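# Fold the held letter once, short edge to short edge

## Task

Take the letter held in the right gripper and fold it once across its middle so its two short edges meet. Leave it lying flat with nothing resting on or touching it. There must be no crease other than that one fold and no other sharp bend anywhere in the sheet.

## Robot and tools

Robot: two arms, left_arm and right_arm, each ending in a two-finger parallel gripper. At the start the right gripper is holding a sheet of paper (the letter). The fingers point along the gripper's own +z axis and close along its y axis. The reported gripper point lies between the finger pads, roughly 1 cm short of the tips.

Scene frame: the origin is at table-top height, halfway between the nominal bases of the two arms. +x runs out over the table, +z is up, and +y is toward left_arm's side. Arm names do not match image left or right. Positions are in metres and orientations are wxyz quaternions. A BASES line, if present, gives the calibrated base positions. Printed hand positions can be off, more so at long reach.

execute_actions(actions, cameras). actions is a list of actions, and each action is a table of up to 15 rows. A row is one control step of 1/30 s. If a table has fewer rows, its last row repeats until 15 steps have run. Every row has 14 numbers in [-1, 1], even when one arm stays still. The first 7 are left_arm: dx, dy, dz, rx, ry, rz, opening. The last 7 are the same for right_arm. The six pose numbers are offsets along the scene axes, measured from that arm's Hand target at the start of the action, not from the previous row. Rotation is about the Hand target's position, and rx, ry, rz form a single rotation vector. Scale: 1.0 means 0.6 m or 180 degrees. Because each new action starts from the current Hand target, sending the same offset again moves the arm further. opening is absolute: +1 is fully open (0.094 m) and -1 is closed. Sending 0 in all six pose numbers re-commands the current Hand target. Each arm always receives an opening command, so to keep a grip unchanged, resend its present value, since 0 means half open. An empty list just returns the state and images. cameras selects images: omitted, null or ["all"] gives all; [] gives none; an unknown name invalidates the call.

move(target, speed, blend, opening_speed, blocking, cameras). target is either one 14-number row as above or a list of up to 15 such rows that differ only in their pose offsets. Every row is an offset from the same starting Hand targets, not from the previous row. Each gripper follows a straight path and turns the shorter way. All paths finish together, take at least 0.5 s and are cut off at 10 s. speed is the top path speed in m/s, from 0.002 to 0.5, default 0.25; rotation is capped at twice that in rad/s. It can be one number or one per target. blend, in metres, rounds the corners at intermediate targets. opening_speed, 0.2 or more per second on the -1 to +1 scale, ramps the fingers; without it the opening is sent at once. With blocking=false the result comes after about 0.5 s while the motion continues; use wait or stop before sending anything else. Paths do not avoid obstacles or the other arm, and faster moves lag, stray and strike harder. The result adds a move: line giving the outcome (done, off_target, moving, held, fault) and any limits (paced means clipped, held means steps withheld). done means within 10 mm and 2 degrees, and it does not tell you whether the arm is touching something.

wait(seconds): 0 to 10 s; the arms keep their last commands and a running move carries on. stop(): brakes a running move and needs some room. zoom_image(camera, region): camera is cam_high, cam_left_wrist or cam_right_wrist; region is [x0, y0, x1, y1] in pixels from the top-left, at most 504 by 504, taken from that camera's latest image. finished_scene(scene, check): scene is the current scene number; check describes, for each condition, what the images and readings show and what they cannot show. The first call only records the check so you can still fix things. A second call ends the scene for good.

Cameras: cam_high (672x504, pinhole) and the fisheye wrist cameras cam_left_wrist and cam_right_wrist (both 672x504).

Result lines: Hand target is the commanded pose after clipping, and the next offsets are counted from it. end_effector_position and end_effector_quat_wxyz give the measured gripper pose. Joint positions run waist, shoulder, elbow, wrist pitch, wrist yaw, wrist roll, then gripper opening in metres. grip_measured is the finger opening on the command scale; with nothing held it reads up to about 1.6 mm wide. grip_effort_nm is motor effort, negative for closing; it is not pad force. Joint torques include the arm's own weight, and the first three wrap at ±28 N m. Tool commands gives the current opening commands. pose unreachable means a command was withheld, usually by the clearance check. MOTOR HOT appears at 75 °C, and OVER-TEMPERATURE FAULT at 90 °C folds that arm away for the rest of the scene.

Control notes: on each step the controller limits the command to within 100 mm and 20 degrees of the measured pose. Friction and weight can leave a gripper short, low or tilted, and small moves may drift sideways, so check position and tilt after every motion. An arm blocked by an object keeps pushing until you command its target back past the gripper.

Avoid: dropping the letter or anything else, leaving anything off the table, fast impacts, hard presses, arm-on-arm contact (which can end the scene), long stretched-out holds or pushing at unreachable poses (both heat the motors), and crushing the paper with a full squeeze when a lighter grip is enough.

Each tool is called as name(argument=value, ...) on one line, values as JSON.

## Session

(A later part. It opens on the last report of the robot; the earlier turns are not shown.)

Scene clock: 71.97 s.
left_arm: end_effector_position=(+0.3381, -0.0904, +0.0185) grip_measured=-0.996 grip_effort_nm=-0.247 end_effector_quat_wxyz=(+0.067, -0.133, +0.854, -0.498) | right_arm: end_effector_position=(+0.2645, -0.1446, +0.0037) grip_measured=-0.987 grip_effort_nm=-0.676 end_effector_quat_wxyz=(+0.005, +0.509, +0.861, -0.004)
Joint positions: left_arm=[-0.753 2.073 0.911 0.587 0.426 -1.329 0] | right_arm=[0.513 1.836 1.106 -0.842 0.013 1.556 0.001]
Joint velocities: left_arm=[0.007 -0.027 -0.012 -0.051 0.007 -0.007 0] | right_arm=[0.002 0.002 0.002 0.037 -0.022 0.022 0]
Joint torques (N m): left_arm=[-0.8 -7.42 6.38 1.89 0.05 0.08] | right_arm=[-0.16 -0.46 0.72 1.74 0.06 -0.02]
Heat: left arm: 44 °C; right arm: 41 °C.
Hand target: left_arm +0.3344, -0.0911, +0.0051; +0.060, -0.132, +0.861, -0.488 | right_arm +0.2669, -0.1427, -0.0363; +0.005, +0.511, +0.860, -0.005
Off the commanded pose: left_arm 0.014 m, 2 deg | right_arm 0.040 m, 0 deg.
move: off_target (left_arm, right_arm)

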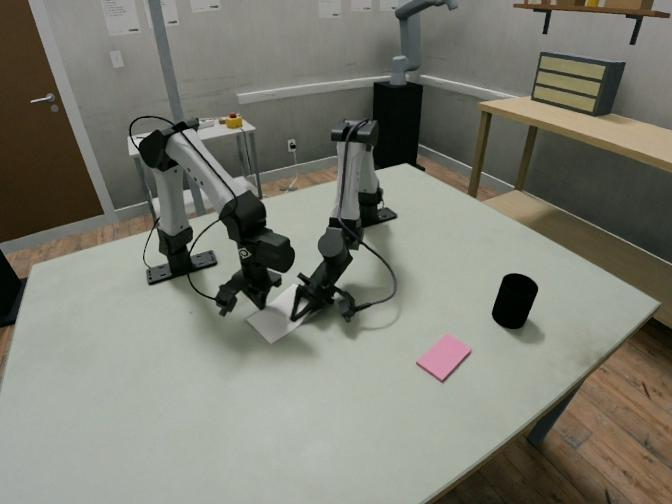

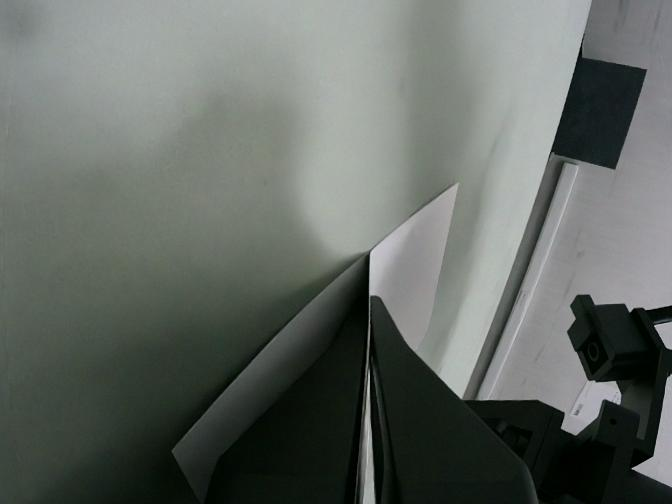

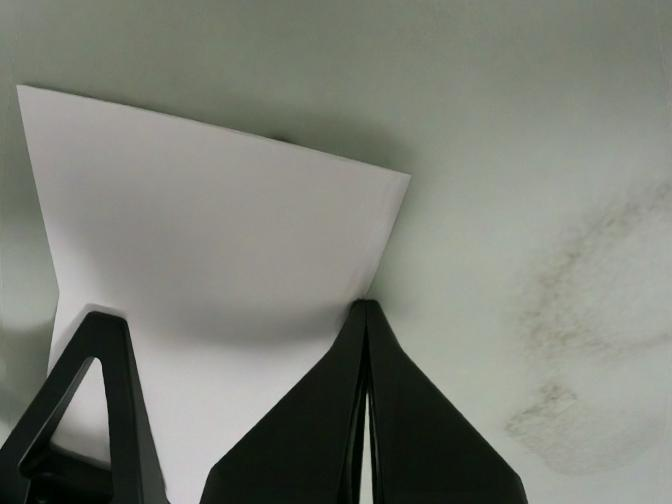

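move(target=[0,0,0,0,0,0,-1,0,0,0.094,0,0,0,-1], speed=0.12)

Scene clock: 73.53 s.
left_arm: end_effector_position=(+0.3381, -0.0904, +0.0185) grip_measured=-0.996 grip_effort_nm=-0.237 end_effector_quat_wxyz=(+0.067, -0.133, +0.854, -0.498) | right_arm: end_effector_position=(+0.2602, -0.1469, +0.0112) grip_measured=-0.987 grip_effort_nm=-0.681 end_effector_quat_wxyz=(-0.002, +0.509, +0.860, -0.015)
Joint positions: left_arm=[-0.753 2.073 0.911 0.587 0.426 -1.329 0] | right_arm=[0.513 1.829 1.13 -0.9 0.013 1.557 0.001]
Joint velocities: left_arm=[-0.007 -0.002 0.022 -0.066 -0.066 -0.081 -0.001] | right_arm=[0.002 -0.007 -0.007 -0.081 0.022 -0.022 0]
Joint torques (N m): left_arm=[-0.77 -7.41 6.37 1.89 0.05 0.06] | right_arm=[-0.1 -7.27 9.72 0.15 0.09 -0.04]
Heat: left arm: 44 °C; right arm: 41 °C.
Hand target: left_arm +0.3344, -0.0911, +0.0051; +0.060, -0.132, +0.861, -0.488 | right_arm +0.2673, -0.1423, +0.0199; +0.005, +0.511, +0.860, -0.005
Off the commanded pose: left_arm 0.014 m, 2 deg | right_arm 0.012 m, 1 deg.
move: off_target (left_arm, right_arm)

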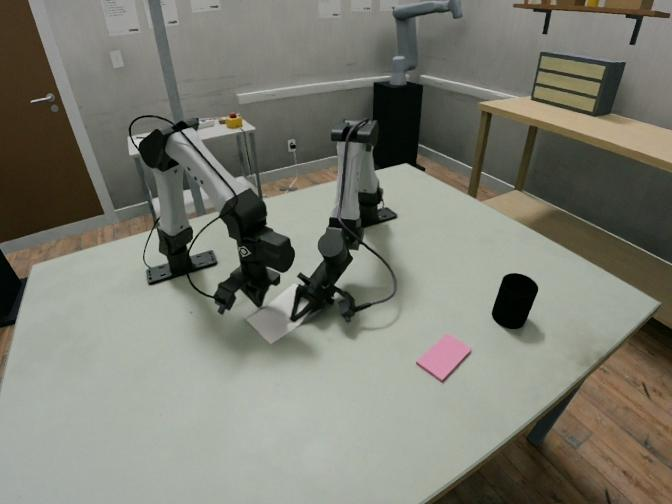

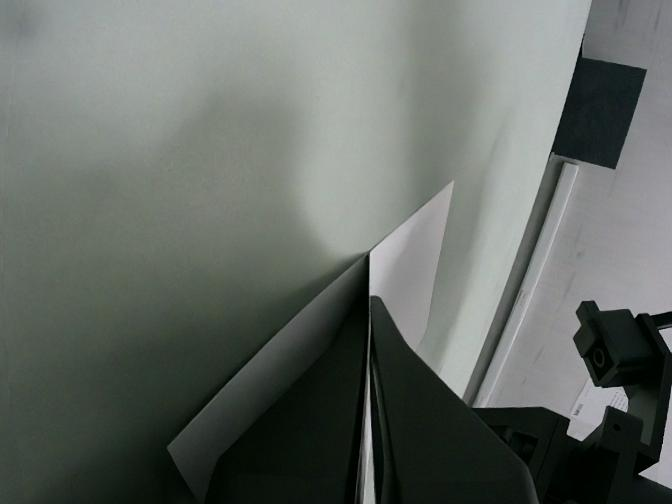

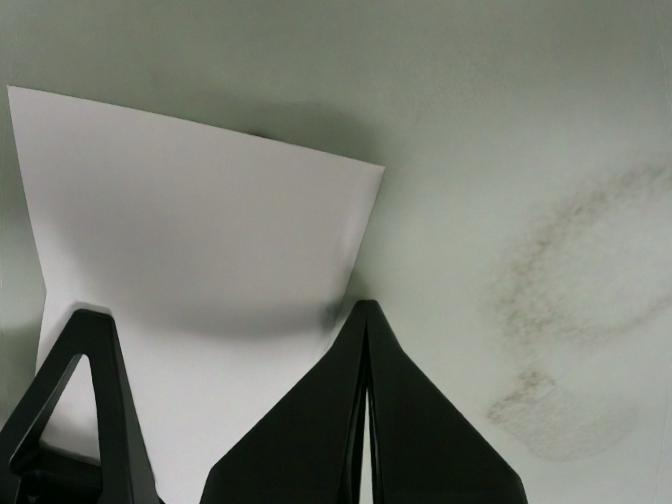

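move(target=[[0,0,0,0,0,0,-1,0.0028,0.0072,0,0,0,0,-1],[0,0,0,0,0,0,-1,0.0028,0.0072,-0.0937,0,0,0,-1]], speed=0.09, cameras=["cam_right_wrist"])

zoom_image(camera="cam_right_wrist", region=[240, 120, 500, 360])

Scene clock: 74.83 s.
left_arm: end_effector_position=(+0.3382, -0.0903, +0.0184) grip_measured=-0.996 grip_effort_nm=-0.237 end_effector_quat_wxyz=(+0.067, -0.133, +0.854, -0.498) | right_arm: end_effector_position=(+0.2642, -0.1425, +0.0035) grip_measured=-0.987 grip_effort_nm=-0.676 end_effector_quat_wxyz=(+0.002, +0.510, +0.860, -0.008)
Joint positions: left_arm=[-0.753 2.073 0.911 0.587 0.425 -1.329 0] | right_arm=[0.52 1.848 1.121 -0.856 0.013 1.566 0.001]
Joint velocities: left_arm=[-0.017 0.007 -0.002 -0.051 0.007 -0.022 0] | right_arm=[0.017 0.007 -0.007 0.007 -0.022 0.022 0.001]
Joint torques (N m): left_arm=[-0.83 -7.43 6.39 1.89 0.05 0.06] | right_arm=[0.23 -0.55 0.46 1.83 0.12 -0.03]
Heat: left arm: 44 °C; right arm: 41 °C.
Hand target: left_arm +0.3344, -0.0911, +0.0050; +0.059, -0.132, +0.861, -0.488 | right_arm +0.2685, -0.1384, -0.0362; +0.005, +0.511, +0.860, -0.005
Off the commanded pose: left_arm 0.014 m, 2 deg | right_arm 0.040 m, 0 deg.
move: off_target (left_arm, right_arm)
Images, in order (width x height): cam_right_wrist 672x504.

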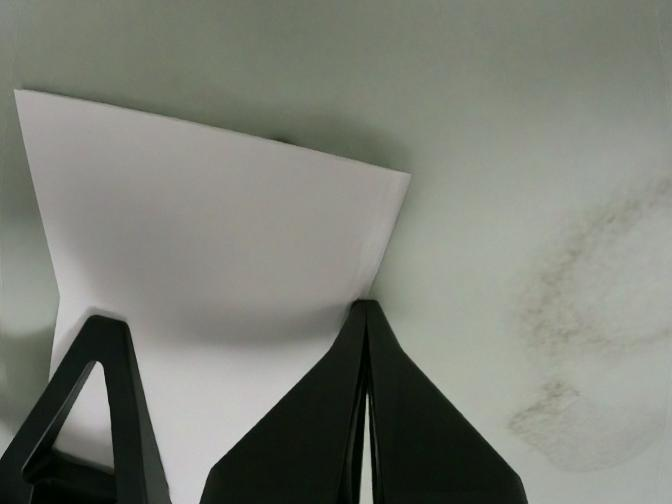

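Scaled by 1.938 from the camera's 672x504 image, which has a finer 960x720 frame.

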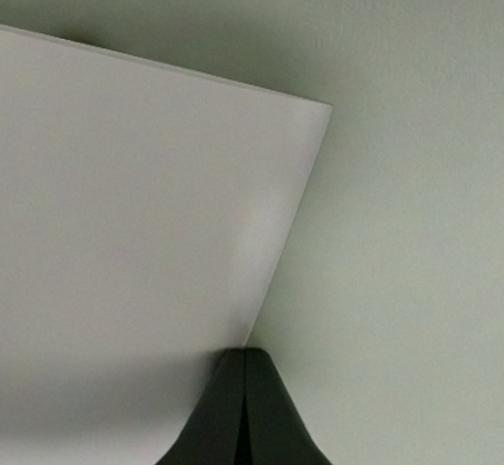

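move(target=[[0,0,0,0,0,0,-1,0,0,0.0937,0,0,0,-1],[0,0,0,0,0,0,-1,0.0088,-0.016,0.0937,0,0,0,-1],[0,0,0,0,0,0,-1,0.0088,-0.016,0,0,0,0,-1]], speed=0.09, cameras=["cam_right_wrist"])

zoom_image(camera="cam_right_wrist", region=[240, 120, 500, 360])

Scene clock: 77.03 s.
left_arm: end_effector_position=(+0.3383, -0.0903, +0.0185) grip_measured=-0.996 grip_effort_nm=-0.247 end_effector_quat_wxyz=(+0.067, -0.133, +0.854, -0.498) | right_arm: end_effector_position=(+0.2715, -0.1473, +0.0037) grip_measured=-0.987 grip_effort_nm=-0.681 end_effector_quat_wxyz=(+0.006, +0.512, +0.859, -0.002)
Joint positions: left_arm=[-0.753 2.073 0.911 0.587 0.425 -1.329 0] | right_arm=[0.495 1.849 1.123 -0.841 0.013 1.543 0.001]
Joint velocities: left_arm=[0.007 -0.012 -0.017 0.007 0.007 0.037 0] | right_arm=[0.012 0.007 -0.002 -0.066 -0.007 -0.037 0]
Joint torques (N m): left_arm=[-0.75 -7.39 6.43 1.89 0.06 0.06] | right_arm=[-0.7 -0.68 0.44 1.62 0.09 -0.11]
Heat: left arm: 44 °C; right arm: 41 °C.
Hand target: left_arm +0.3344, -0.0912, +0.0051; +0.059, -0.132, +0.861, -0.488 | right_arm +0.2741, -0.1478, -0.0360; +0.005, +0.511, +0.860, -0.005
Off the commanded pose: left_arm 0.014 m, 2 deg | right_arm 0.040 m, 0 deg.
move: off_target (left_arm, right_arm)
Images, in order (width x height): cam_right_wrist 672x504.

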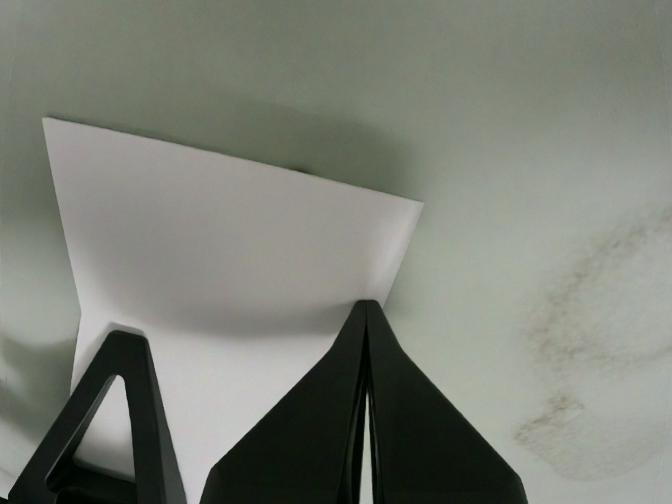

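Scaled by 1.938 from the camera's 672x504 image, which has a finer 960x720 frame.

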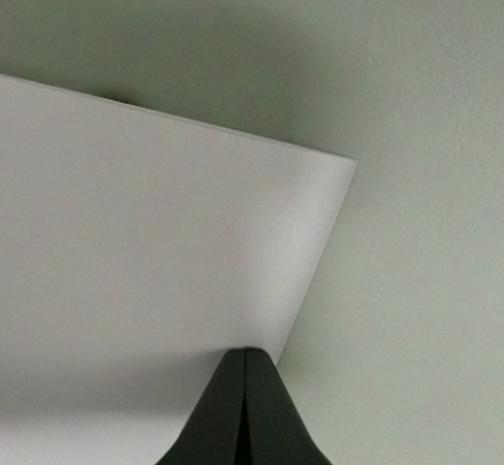

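move(target=[[0,0,0,0,0,0,-1,0,0,0.0937,0,0,0,-1],[0,0,0,0,0,0,-1,0.0035,-0.0167,0.0937,0,0,0,-1],[0,0,0,0,0,0,-1,0.0035,-0.0167,0,0,0,0,-1],[0,0,0,0,0,0,-1,0.0035,-0.0167,0.0937,0,0,0,-1],[0,0,0,0,0,0,-1,0.0083,-0.0333,0.0937,0,0,0,-1],[0,0,0,0,0,0,-1,0.0083,-0.0333,0,0,0,0,-1]], speed=0.09, cameras=["cam_right_wrist"])

zoom_image(camera="cam_right_wrist", region=[240, 120, 500, 360])

Scene clock: 80.40 s.
left_arm: end_effector_position=(+0.3383, -0.0903, +0.0185) grip_measured=-0.996 grip_effort_nm=-0.247 end_effector_quat_wxyz=(+0.067, -0.133, +0.854, -0.498) | right_arm: end_effector_position=(+0.2776, -0.1669, +0.0037) grip_measured=-0.987 grip_effort_nm=-0.681 end_effector_quat_wxyz=(+0.007, +0.512, +0.859, +0.000)
Joint positions: left_arm=[-0.753 2.073 0.911 0.587 0.425 -1.329 0] | right_arm=[0.431 1.837 1.106 -0.832 0.012 1.48 0.001]
Joint velocities: left_arm=[0.007 -0.017 -0.012 0.037 0.007 0.037 0.001] | right_arm=[-0.002 -0.002 -0.007 -0.022 0.022 0.051 0]
Joint torques (N m): left_arm=[-0.79 -7.43 6.41 1.9 0.07 0.06] | right_arm=[-0.72 -0.65 0.28 1.67 0.13 -0.15]
Heat: left arm: 44 °C; right arm: 41 °C.
Hand target: left_arm +0.3344, -0.0912, +0.0051; +0.059, -0.132, +0.861, -0.488 | right_arm +0.2792, -0.1676, -0.0360; +0.005, +0.511, +0.860, -0.005
Off the commanded pose: left_arm 0.014 m, 2 deg | right_arm 0.040 m, 1 deg.
move: off_target (left_arm, right_arm)
Images, in order (width x height): cam_right_wrist 672x504.

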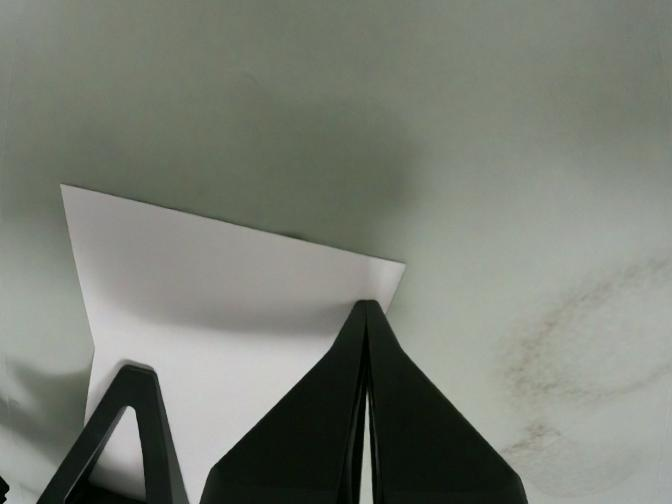

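Scaled by 1.938 from the camera's 672x504 image, which has a finer 960x720 frame.

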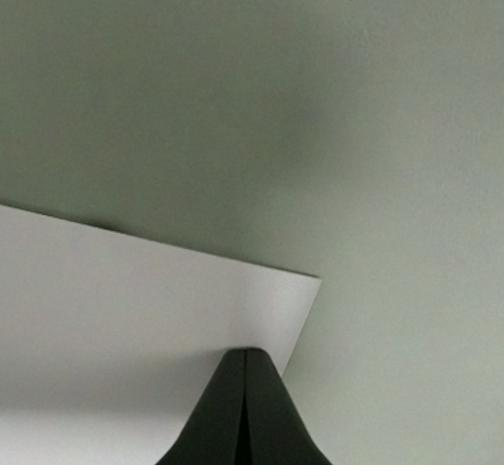

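move(target=[[0,0,0,0,0,0,-1,0,0,0.0937,0,0,0,-1],[0,0,0,0,0,0,-1,0.0025,-0.0167,0.0937,0,0,0,-1],[0,0,0,0,0,0,-1,0.0025,-0.0167,0,0,0,0,-1],[0,0,0,0,0,0,-1,0.0025,-0.0167,0.0937,0,0,0,-1],[0,0,0,0,0,0,-1,-0.003,0,0.0937,0,0,0,-1],[0,0,0,0,0,0,-1,-0.003,0,0,0,0,0,-1]], speed=0.09, cameras=["cam_right_wrist"])

zoom_image(camera="cam_right_wrist", region=[240, 120, 500, 360])

Scene clock: 83.73 s.
left_arm: end_effector_position=(+0.3384, -0.0903, +0.0185) grip_measured=-0.996 grip_effort_nm=-0.247 end_effector_quat_wxyz=(+0.068, -0.133, +0.854, -0.498) | right_arm: end_effector_position=(+0.2751, -0.1690, +0.0036) grip_measured=-0.987 grip_effort_nm=-0.676 end_effector_quat_wxyz=(+0.005, +0.509, +0.861, -0.003)
Joint positions: left_arm=[-0.753 2.073 0.911 0.587 0.425 -1.329 0] | right_arm=[0.427 1.831 1.099 -0.837 0.012 1.469 0.001]
Joint velocities: left_arm=[-0.022 -0.012 -0.012 -0.007 0.037 -0.051 -0.001] | right_arm=[0.002 0.002 -0.022 0.051 -0.037 0.007 0]
Joint torques (N m): left_arm=[-0.75 -7.41 6.34 1.91 0.06 0.06] | right_arm=[-0.21 -0.58 0.23 1.77 0.12 -0.02]
Heat: left arm: 44 °C; right arm: 40 °C.
Hand target: left_arm +0.3344, -0.0911, +0.0051; +0.060, -0.132, +0.861, -0.488 | right_arm +0.2773, -0.1677, -0.0361; +0.005, +0.511, +0.860, -0.005
Off the commanded pose: left_arm 0.014 m, 2 deg | right_arm 0.040 m, 0 deg.
move: off_target (left_arm, right_arm)
Images, in order (width x height): cam_right_wrist 672x504.

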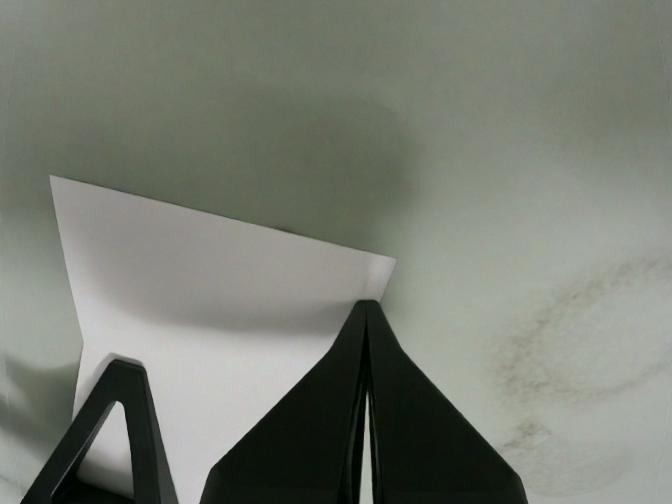

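Scaled by 1.938 from the camera's 672x504 image, which has a finer 960x720 frame.

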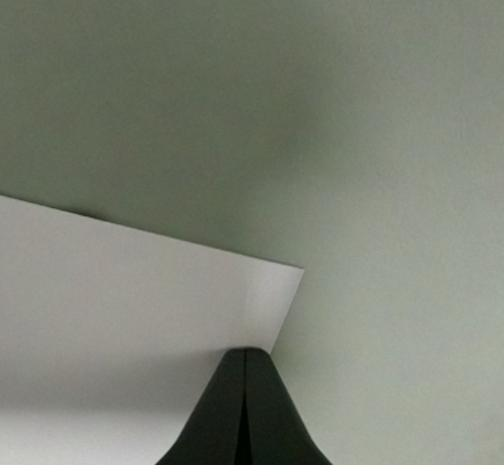

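move(target=[[0,0,0,0,0,0,-1,0,0,0.0937,0,0,0,-1],[0,0,0,0,0,0,-1,-0.0038,0.0133,0.0937,0,0,0,-1],[0,0,0,0,0,0,-1,-0.0038,0.0133,0,0,0,0,-1],[0,0,0,0,0,0,-1,-0.0038,0.0133,0.0937,0,0,0,-1],[0,0,0,0,0,0,-1,-0.0077,0.0267,0.0937,0,0,0,-1],[0,0,0,0,0,0,-1,-0.0077,0.0267,0,0,0,0,-1]], speed=0.09, cameras=["cam_right_wrist"])

zoom_image(camera="cam_right_wrist", region=[240, 120, 500, 360])

Scene clock: 87.07 s.
left_arm: end_effector_position=(+0.3384, -0.0903, +0.0185) grip_measured=-0.996 grip_effort_nm=-0.242 end_effector_quat_wxyz=(+0.068, -0.133, +0.854, -0.498) | right_arm: end_effector_position=(+0.2703, -0.1537, +0.0037) grip_measured=-0.987 grip_effort_nm=-0.676 end_effector_quat_wxyz=(+0.005, +0.509, +0.861, -0.003)
Joint positions: left_arm=[-0.753 2.073 0.911 0.587 0.424 -1.329 0] | right_arm=[0.478 1.839 1.109 -0.841 0.012 1.522 0.001]
Joint velocities: left_arm=[0.007 -0.012 -0.022 -0.022 -0.022 -0.007 -0.001] | right_arm=[-0.002 0.002 -0.002 -0.037 -0.081 -0.007 0]
Joint torques (N m): left_arm=[-0.76 -7.41 6.42 1.9 0.07 0.06] | right_arm=[-0.05 -0.64 0.61 1.72 0.09 -0.06]
Heat: left arm: 44 °C; right arm: 40 °C.
Hand target: left_arm +0.3344, -0.0911, +0.0051; +0.060, -0.132, +0.861, -0.488 | right_arm +0.2726, -0.1518, -0.0361; +0.005, +0.511, +0.860, -0.005
Off the commanded pose: left_arm 0.014 m, 2 deg | right_arm 0.040 m, 0 deg.
move: off_target (left_arm, right_arm)
Images, in order (width x height): cam_right_wrist 672x504.

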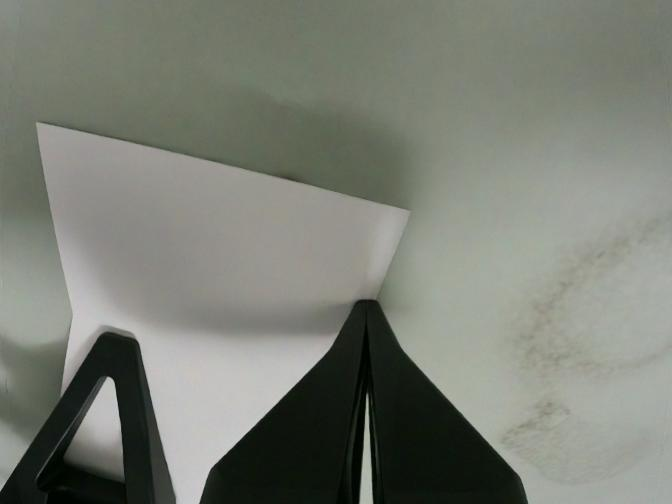

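Scaled by 1.938 from the camera's 672x504 image, which has a finer 960x720 frame.

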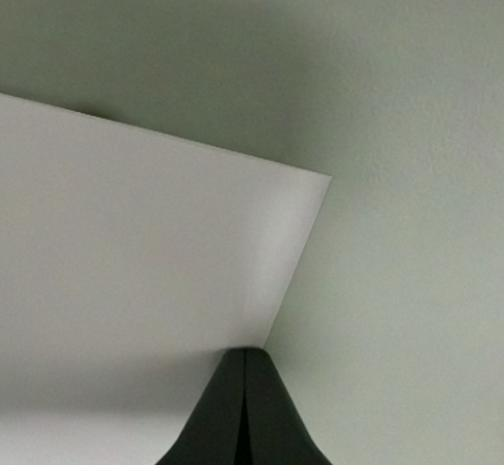

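move(target=[[0,0,0,0,0,0,-1,0,0,0.0937,0,0,0,-1],[0,0,0,0,0,0,-1,-0.0025,0.0133,0.0937,0,0,0,-1],[0,0,0,0,0,0,-1,-0.0025,0.0133,0,0,0,0,-1],[0,0,0,0,0,0,-1,-0.0025,0.0133,0.0937,0,0,0,-1],[0,0,0,0,0,0,-1,-0.0055,0.0267,0.0937,0,0,0,-1],[0,0,0,0,0,0,-1,-0.0055,0.0267,0,0,0,0,-1]], speed=0.09)

zoom_image(camera="cam_right_wrist", region=[240, 120, 500, 360])

Scene clock: 90.33 s.
left_arm: end_effector_position=(+0.3386, -0.0902, +0.0185) grip_measured=-0.996 grip_effort_nm=-0.237 end_effector_quat_wxyz=(+0.068, -0.133, +0.854, -0.498) | right_arm: end_effector_position=(+0.2661, -0.1385, +0.0036) grip_measured=-0.987 grip_effort_nm=-0.667 end_effector_quat_wxyz=(+0.004, +0.509, +0.861, -0.005)
Joint positions: left_arm=[-0.753 2.073 0.911 0.588 0.423 -1.329 0] | right_arm=[0.528 1.853 1.128 -0.849 0.013 1.571 0.001]
Joint velocities: left_arm=[-0.002 -0.012 0.007 0.022 -0.022 0.007 0] | right_arm=[-0.007 0.002 -0.007 0.081 -0.022 -0.022 -0.001]
Joint torques (N m): left_arm=[-0.79 -7.45 6.38 1.9 0.08 0.07] | right_arm=[-0.12 -0.69 0.66 1.72 0.11 -0.03]
Heat: left arm: 44 °C; right arm: 40 °C.
Hand target: left_arm +0.3344, -0.0912, +0.0051; +0.059, -0.132, +0.861, -0.488 | right_arm +0.2691, -0.1359, -0.0362; +0.005, +0.511, +0.860, -0.005
Off the commanded pose: left_arm 0.014 m, 2 deg | right_arm 0.040 m, 0 deg.
move: off_target (left_arm, right_arm)

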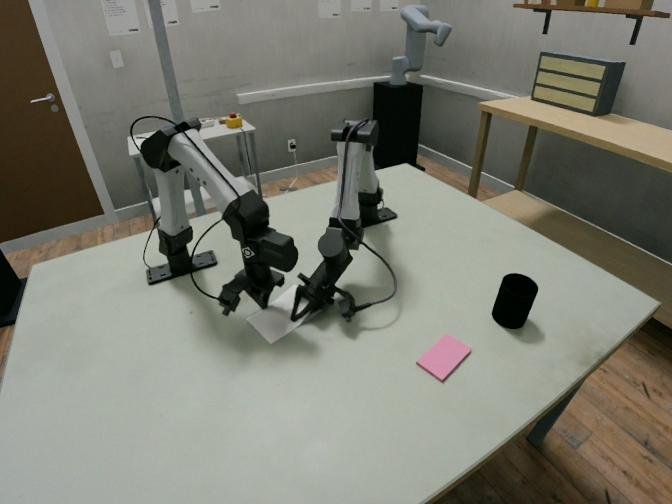

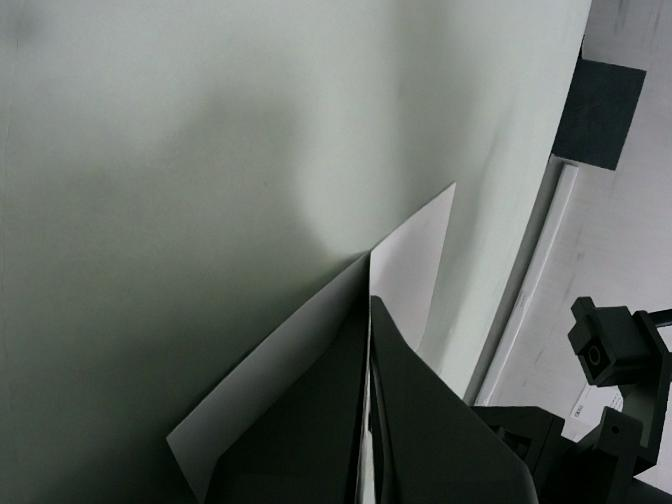

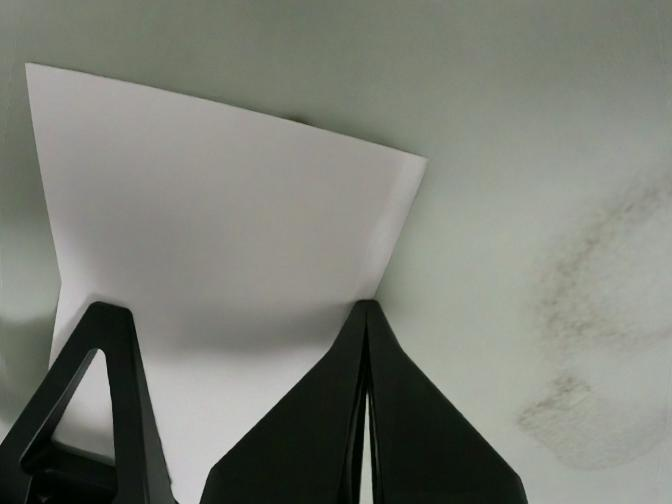

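Scaled by 1.938 from the camera's 672x504 image, which has a finer 960x720 frame.

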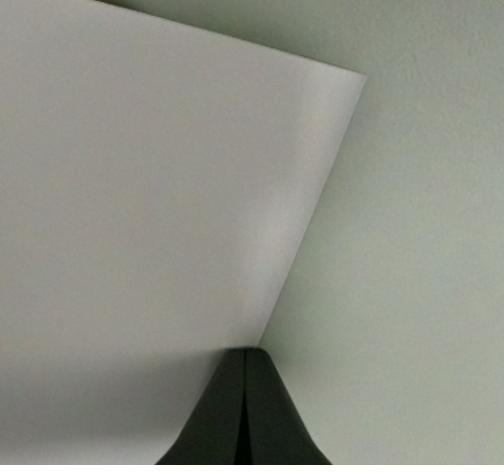

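move(target=[0.005,0.0015,0.028,0,0,0,-0.7,0,0,0,0,0,0,-1], speed=0.03, opening_speed=0.6)

zoom_image(camera="cam_left_wrist", region=[130, 150, 500, 504])

Scene clock: 91.40 s.
left_arm: end_effector_position=(+0.3399, -0.0937, +0.0235) grip_measured=-0.702 grip_effort_nm=0.081 end_effector_quat_wxyz=(+0.069, -0.127, +0.851, -0.505) | right_arm: end_effector_position=(+0.2666, -0.1382, +0.0049) grip_measured=-0.987 grip_effort_nm=-0.667 end_effector_quat_wxyz=(+0.007, +0.509, +0.861, -0.001)
Joint positions: left_arm=[-0.753 2.073 0.921 0.593 0.433 -1.326 0.014] | right_arm=[0.528 1.845 1.123 -0.844 0.013 1.571 0.001]
Joint velocities: left_arm=[-0.002 -0.007 0.012 0.022 -0.037 -0.007 0] | right_arm=[0.002 -0.012 -0.002 -0.007 -0.037 -0.081 -0.001]
Joint torques (N m): left_arm=[-0.17 -11.49 6.97 1.19 0.03 0.06] | right_arm=[-0.14 -0.06 0.83 1.72 0.1 -0.04]
Heat: left arm: 44 °C; right arm: 40 °C.
Hand target: left_arm +0.3376, -0.0903, +0.0217; +0.060, -0.132, +0.861, -0.488 | right_arm +0.2691, -0.1358, -0.0361; +0.005, +0.511, +0.860, -0.005
Off the commanded pose: left_arm 0.005 m, 3 deg | right_arm 0.041 m, 1 deg.
move: off_target (left_arm, right_arm)

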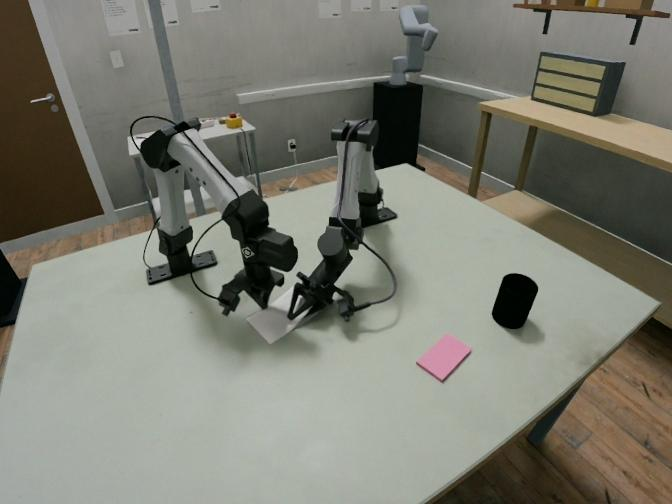

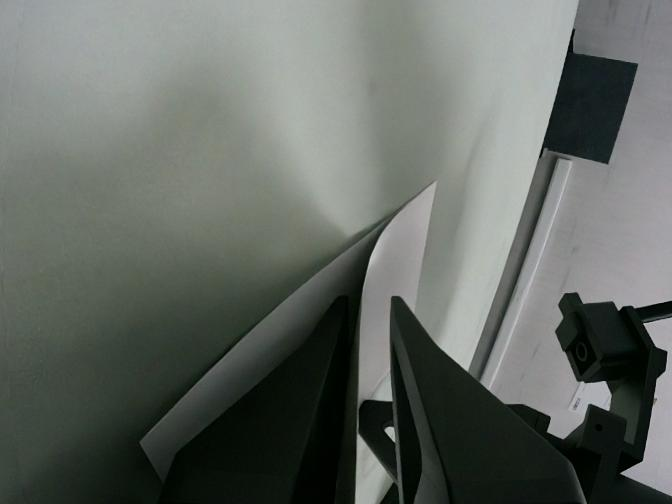

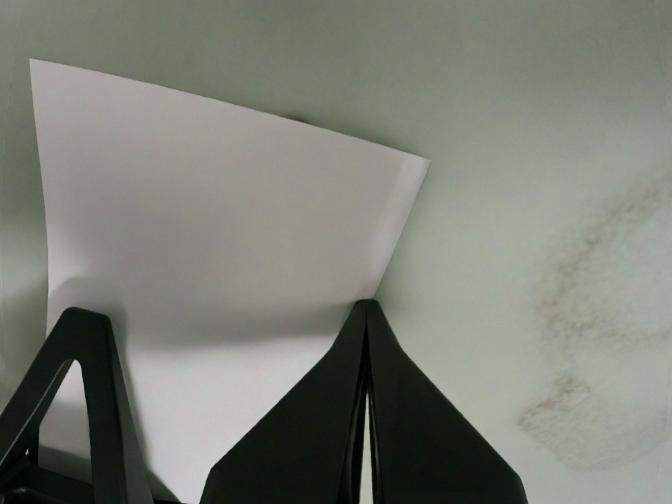

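Scaled by 1.362 from the camera's 672x504 image, which has a finer 960x720 frame.

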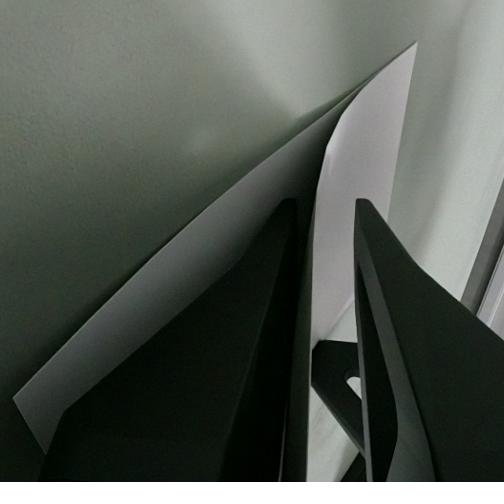

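move(target=[-0.0123,0.042,0.026,0,0,0,-0.7,0,0,0,0,0,0,-1], speed=0.06)

zoom_image(camera="cam_left_wrist", region=[130, 150, 500, 504])

Scene clock: 92.47 s.
left_arm: end_effector_position=(+0.3310, -0.0676, +0.0236) grip_measured=-0.701 grip_effort_nm=0.046 end_effector_quat_wxyz=(+0.055, -0.137, +0.864, -0.481) | right_arm: end_effector_position=(+0.2666, -0.1382, +0.0050) grip_measured=-0.987 grip_effort_nm=-0.672 end_effector_quat_wxyz=(+0.007, +0.509, +0.861, +0.000)
Joint positions: left_arm=[-0.72 1.988 0.856 0.5 0.454 -1.303 0.014] | right_arm=[0.528 1.843 1.121 -0.841 0.013 1.571 0.001]
Joint velocities: left_arm=[-0.007 -0.017 -0.017 -0.051 -0.022 -0.037 0] | right_arm=[-0.017 -0.012 -0.002 -0.007 0.022 -0.022 0]
Joint torques (N m): left_arm=[0.16 -12.77 5.19 1.72 0.13 0.09] | right_arm=[0.02 -0.06 0.96 1.67 0.09 0]
Heat: left arm: 44 °C; right arm: 40 °C.
Hand target: left_arm +0.3302, -0.0650, +0.0369; +0.060, -0.132, +0.861, -0.487 | right_arm +0.2692, -0.1358, -0.0361; +0.005, +0.510, +0.860, -0.005
Off the commanded pose: left_arm 0.014 m, 1 deg | right_arm 0.041 m, 1 deg.
move: off_target (left_arm, right_arm)

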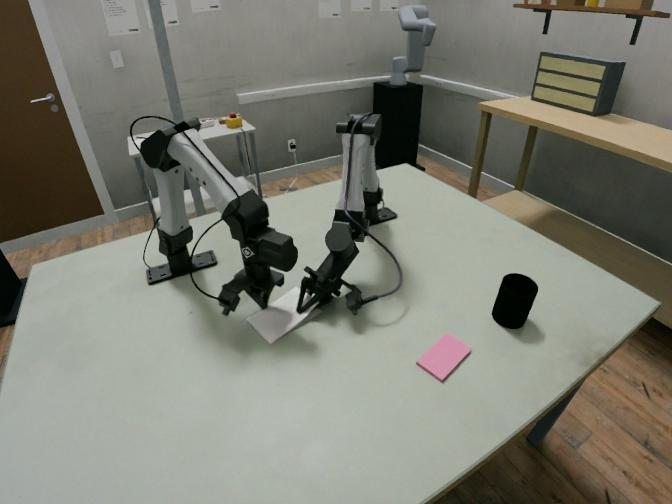

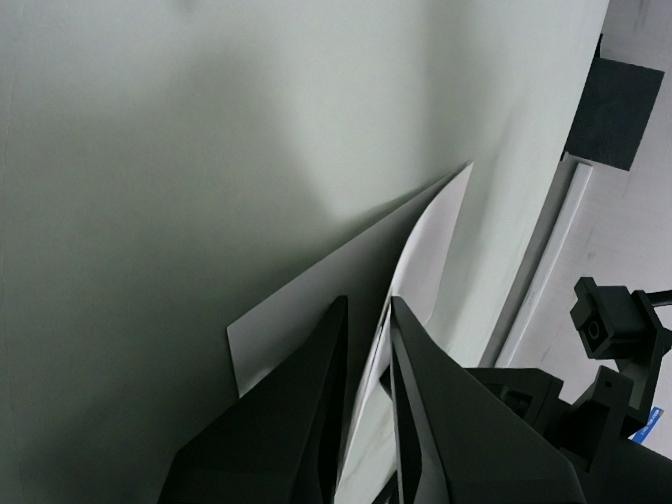

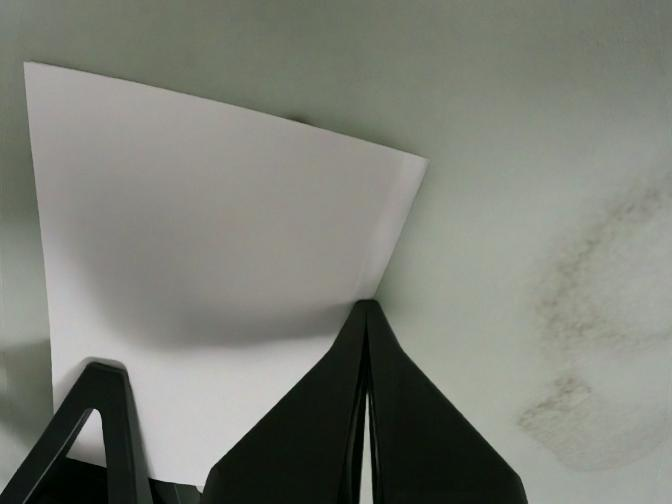

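Scaled by 1.362 from the camera's 672x504 image, which has a finer 960x720 frame.

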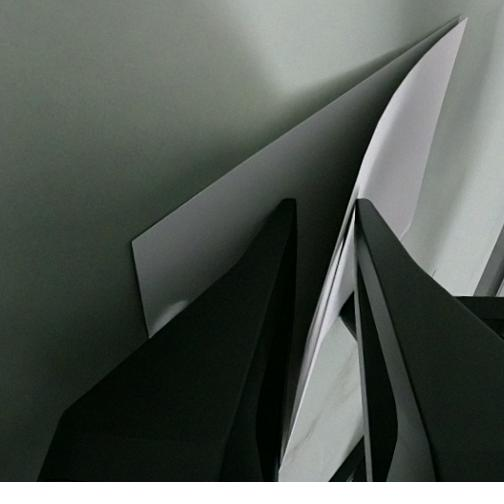

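move(target=[[-0.02,0.07,0.055,0,0,0,-0.7,0,0,0,0,0,0,-1],[-0.04,0.14,0.16,0,0,0,-0.7,0,0,0,0,0,0,-1]], speed=0.09, blend=0.01)

Scene clock: 94.80 s.
left_arm: end_effector_position=(+0.3047, +0.0185, +0.1171) grip_measured=-0.701 grip_effort_nm=0.051 end_effector_quat_wxyz=(+0.050, -0.139, +0.866, -0.477) | right_arm: end_effector_position=(+0.2666, -0.1382, +0.0050) grip_measured=-0.987 grip_effort_nm=-0.667 end_effector_quat_wxyz=(+0.007, +0.509, +0.861, +0.000)
Joint positions: left_arm=[-0.553 1.469 0.741 0.021 0.588 -1.184 0.014] | right_arm=[0.528 1.843 1.121 -0.841 0.013 1.571 0.001]
Joint velocities: left_arm=[-0.007 -0.007 0.007 -0.007 -0.007 0.037 -0.001] | right_arm=[-0.007 0.002 -0.012 -0.081 0.007 -0.037 0]
Joint torques (N m): left_arm=[0.25 -8.1 8.9 1.67 0.17 0.08] | right_arm=[-0.18 0.17 1.02 1.59 0.11 -0.03]
Heat: left arm: 44 °C; right arm: 40 °C.
Hand target: left_arm +0.3071, +0.0185, +0.1310; +0.060, -0.132, +0.861, -0.487 | right_arm +0.2692, -0.1358, -0.0361; +0.005, +0.511, +0.860, -0.005
Off the commanded pose: left_arm 0.016 m, 2 deg | right_arm 0.041 m, 1 deg.
move: off_target (left_arm, right_arm)

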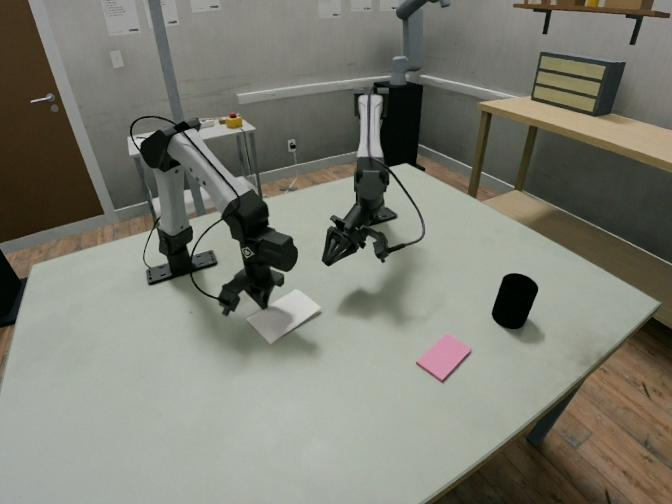

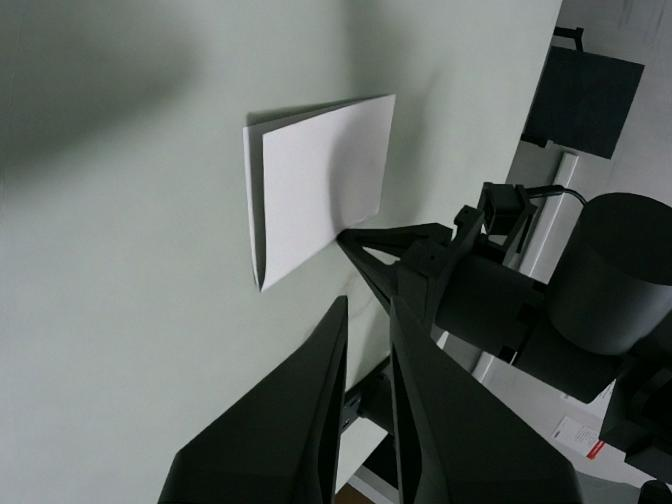

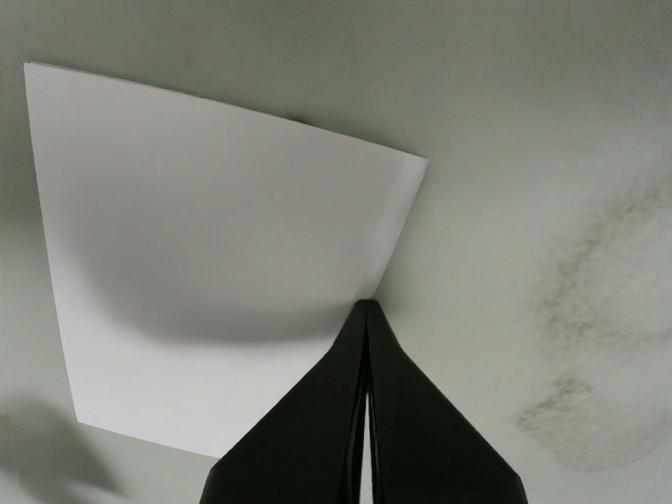

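move(target=[[-0.01,0.06,0.02,0,0,0,-0.7,0,0,0.0937,0,0,0,-1],[-0.02,0.12,0.05,0,0,0,-0.7,-0.0043,0.0145,0.0937,0,0,0,-1],[-0.03,0.2,0.08,0,0,0,-0.7,-0.0043,0.0145,0,0,0,0,-1],[-0.04,0.25,0.1,0,0,0,-0.7,-0.0043,0.0145,0.0937,0,0,0,-1],[-0.04,0.25,0.1,0,0,0,-0.7,-0.0086,0.029,0.0937,0,0,0,-1],[-0.04,0.25,0.1,0,0,0,-0.7,-0.0086,0.029,0,0,0,0,-1]], speed=0.09, cameras=["cam_right_wrist","cam_left_wrist"])

zoom_image(camera="cam_right_wrist", region=[240, 120, 500, 360])

Scene clock: 98.67 s.
left_arm: end_effector_position=(+0.2802, +0.1658, +0.1778) grip_measured=-0.701 grip_effort_nm=0.051 end_effector_quat_wxyz=(+0.046, -0.139, +0.865, -0.480) | right_arm: end_effector_position=(+0.2616, -0.1208, +0.0043) grip_measured=-0.988 grip_effort_nm=-0.672 end_effector_quat_wxyz=(+0.006, +0.509, +0.861, -0.003)
Joint positions: left_arm=[0.021 1.197 0.873 -0.852 0.952 -0.536 0.014] | right_arm=[0.583 1.865 1.148 -0.853 0.013 1.626 0.001]
Joint velocities: left_arm=[-0.007 0.012 -0.007 0.022 -0.007 0.007 -0.001] | right_arm=[0.002 -0.027 -0.007 0.051 -0.022 0.066 -0.002]
Joint torques (N m): left_arm=[0.29 -4.34 10.07 0.89 0.36 0.09] | right_arm=[-0.12 -0.81 0.4 1.71 0.07 -0.06]
Heat: left arm: 45 °C; right arm: 40 °C.
Hand target: left_arm +0.2837, +0.1669, +0.1892; +0.060, -0.131, +0.863, -0.484 | right_arm +0.2639, -0.1186, -0.0362; +0.005, +0.511, +0.860, -0.005
Off the commanded pose: left_arm 0.014 m, 2 deg | right_arm 0.041 m, 0 deg.
move: off_target (left_arm, right_arm)
Images, in order (width x height): cam_left_wrist 672x504, cam_right_wrist 672x504.

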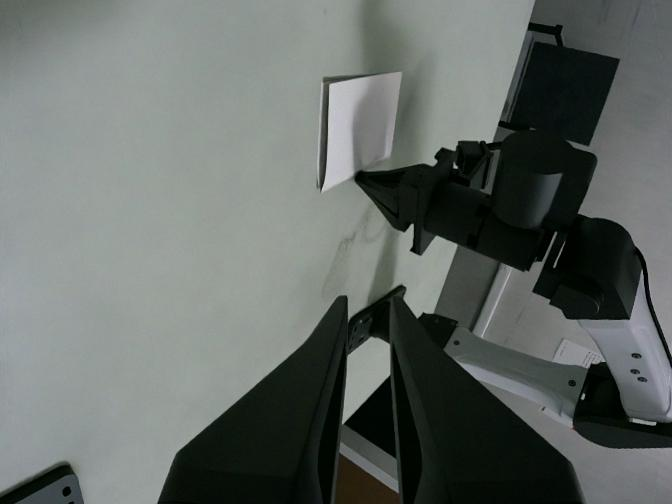

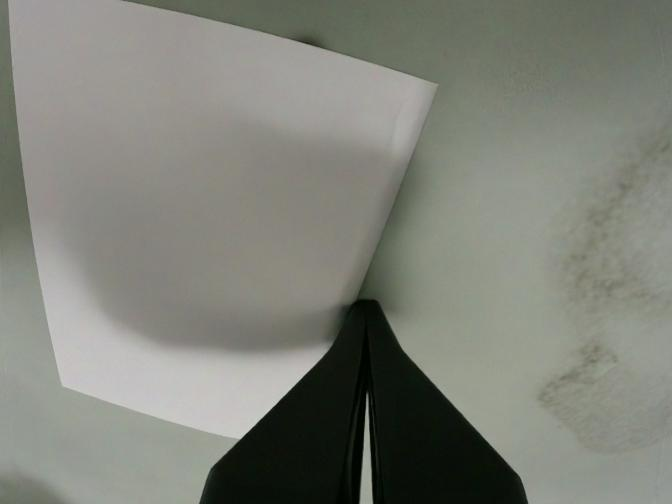

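Scaled by 1.938 from the camera's 672x504 image, which has a finer 960x720 frame.

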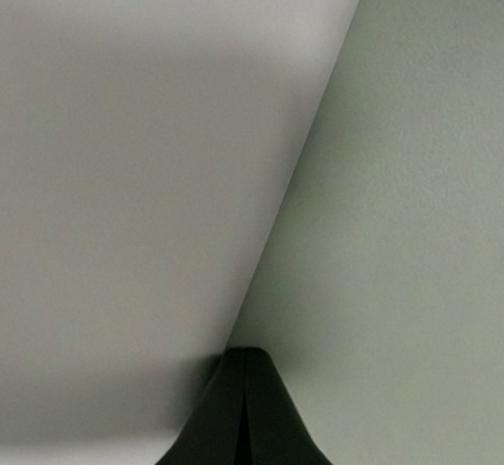

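move(target=[[0,0,0,0,0,0,-0.7,0,0,0.0937,0,0,0,-1],[0,0,0,0,0,0,-0.7,0.0078,0.0012,0.0937,0,0,0,-1],[0,0,0,0,0,0,-0.7,0.0078,0.0012,0,0,0,0,-1]], speed=0.09, cameras=["cam_right_wrist"])

zoom_image(camera="cam_right_wrist", region=[240, 120, 500, 360])

Scene clock: 100.50 s.
left_arm: end_effector_position=(+0.2802, +0.1657, +0.1778) grip_measured=-0.701 grip_effort_nm=0.061 end_effector_quat_wxyz=(+0.046, -0.138, +0.865, -0.480) | right_arm: end_effector_position=(+0.2648, -0.1188, +0.0048) grip_measured=-0.988 grip_effort_nm=-0.667 end_effector_quat_wxyz=(+0.005, +0.509, +0.861, -0.004)
Joint positions: left_arm=[0.021 1.197 0.873 -0.853 0.953 -0.536 0.014] | right_arm=[0.583 1.879 1.168 -0.861 0.013 1.627 0.001]
Joint velocities: left_arm=[-0.012 0.007 -0.012 -0.007 -0.022 0.022 0] | right_arm=[-0.017 -0.012 -0.007 -0.037 0.037 0.022 -0.001]
Joint torques (N m): left_arm=[0.31 -4.34 10.11 0.87 0.37 0.07] | right_arm=[-0.54 -0.8 0.31 1.68 0.09 -0.11]
Heat: left arm: 45 °C; right arm: 40 °C.
Hand target: left_arm +0.2837, +0.1669, +0.1892; +0.060, -0.131, +0.863, -0.484 | right_arm +0.2686, -0.1178, -0.0362; +0.005, +0.511, +0.860, -0.005
Off the commanded pose: left_arm 0.012 m, 2 deg | right_arm 0.041 m, 0 deg.
move: off_target (left_arm, right_arm)
Images, in order (width x height): cam_right_wrist 672x504.

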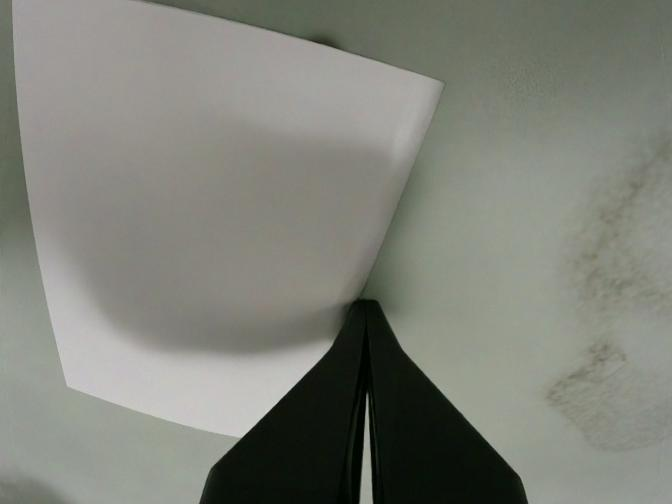

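Scaled by 1.938 from the camera's 672x504 image, which has a finer 960x720 frame.

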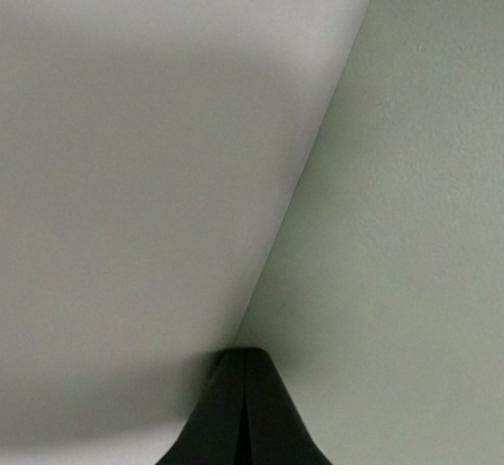

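move(target=[[0,0,0,0,0,0,-0.7,0,0,0.0937,0,0,0,-1],[0,0,0,0,0,0,-0.7,0.0085,0.0015,0.0937,0,0,0,-1],[0,0,0,0,0,0,-0.7,0.0085,0.0015,0,0,0,0,-1]], speed=0.09, cameras=["cam_right_wrist"])

zoom_image(camera="cam_right_wrist", region=[240, 120, 500, 360])

Scene clock: 102.37 s.
left_arm: end_effector_position=(+0.2801, +0.1657, +0.1779) grip_measured=-0.701 grip_effort_nm=0.051 end_effector_quat_wxyz=(+0.046, -0.138, +0.865, -0.480) | right_arm: end_effector_position=(+0.2692, -0.1161, +0.0048) grip_measured=-0.988 grip_effort_nm=-0.672 end_effector_quat_wxyz=(+0.006, +0.509, +0.861, -0.003)
Joint positions: left_arm=[0.021 1.197 0.873 -0.853 0.953 -0.536 0.014] | right_arm=[0.583 1.895 1.19 -0.866 0.013 1.626 0.001]
Joint velocities: left_arm=[0.002 0.002 -0.017 0.037 0.051 -0.051 -0.002] | right_arm=[0.002 -0.012 -0.012 -0.051 0.007 -0.007 0]
Joint torques (N m): left_arm=[0.35 -4.38 10.07 0.89 0.37 0.07] | right_arm=[-1.26 -1.06 0.66 1.66 0.04 -0.12]
Heat: left arm: 45 °C; right arm: 40 °C.
Hand target: left_arm +0.2837, +0.1669, +0.1892; +0.060, -0.131, +0.863, -0.484 | right_arm +0.2736, -0.1169, -0.0363; +0.005, +0.511, +0.860, -0.006
Off the commanded pose: left_arm 0.012 m, 2 deg | right_arm 0.041 m, 0 deg.
move: off_target (left_arm, right_arm)
Images, in order (width x height): cam_right_wrist 672x504.

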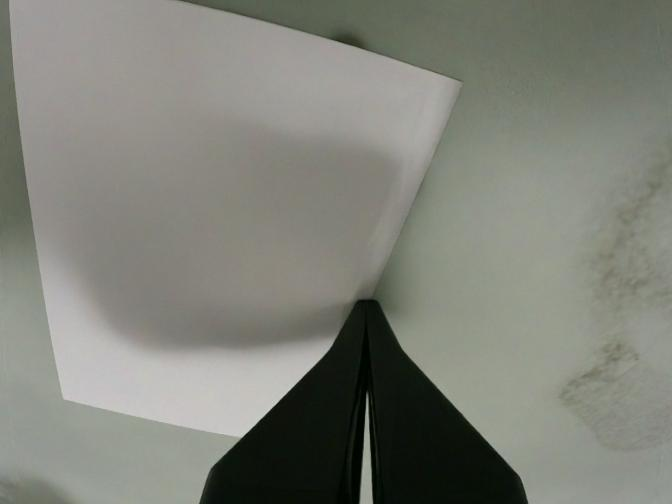

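Scaled by 1.938 from the camera's 672x504 image, which has a finer 960x720 frame.

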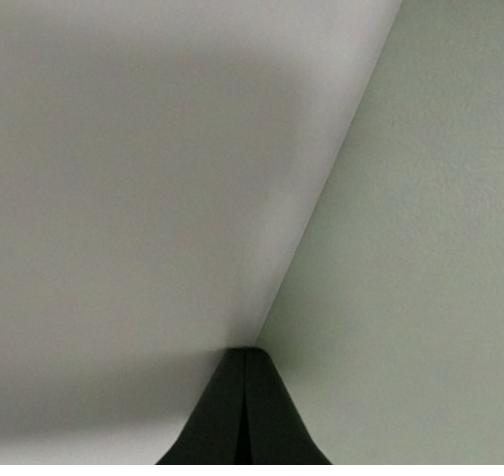

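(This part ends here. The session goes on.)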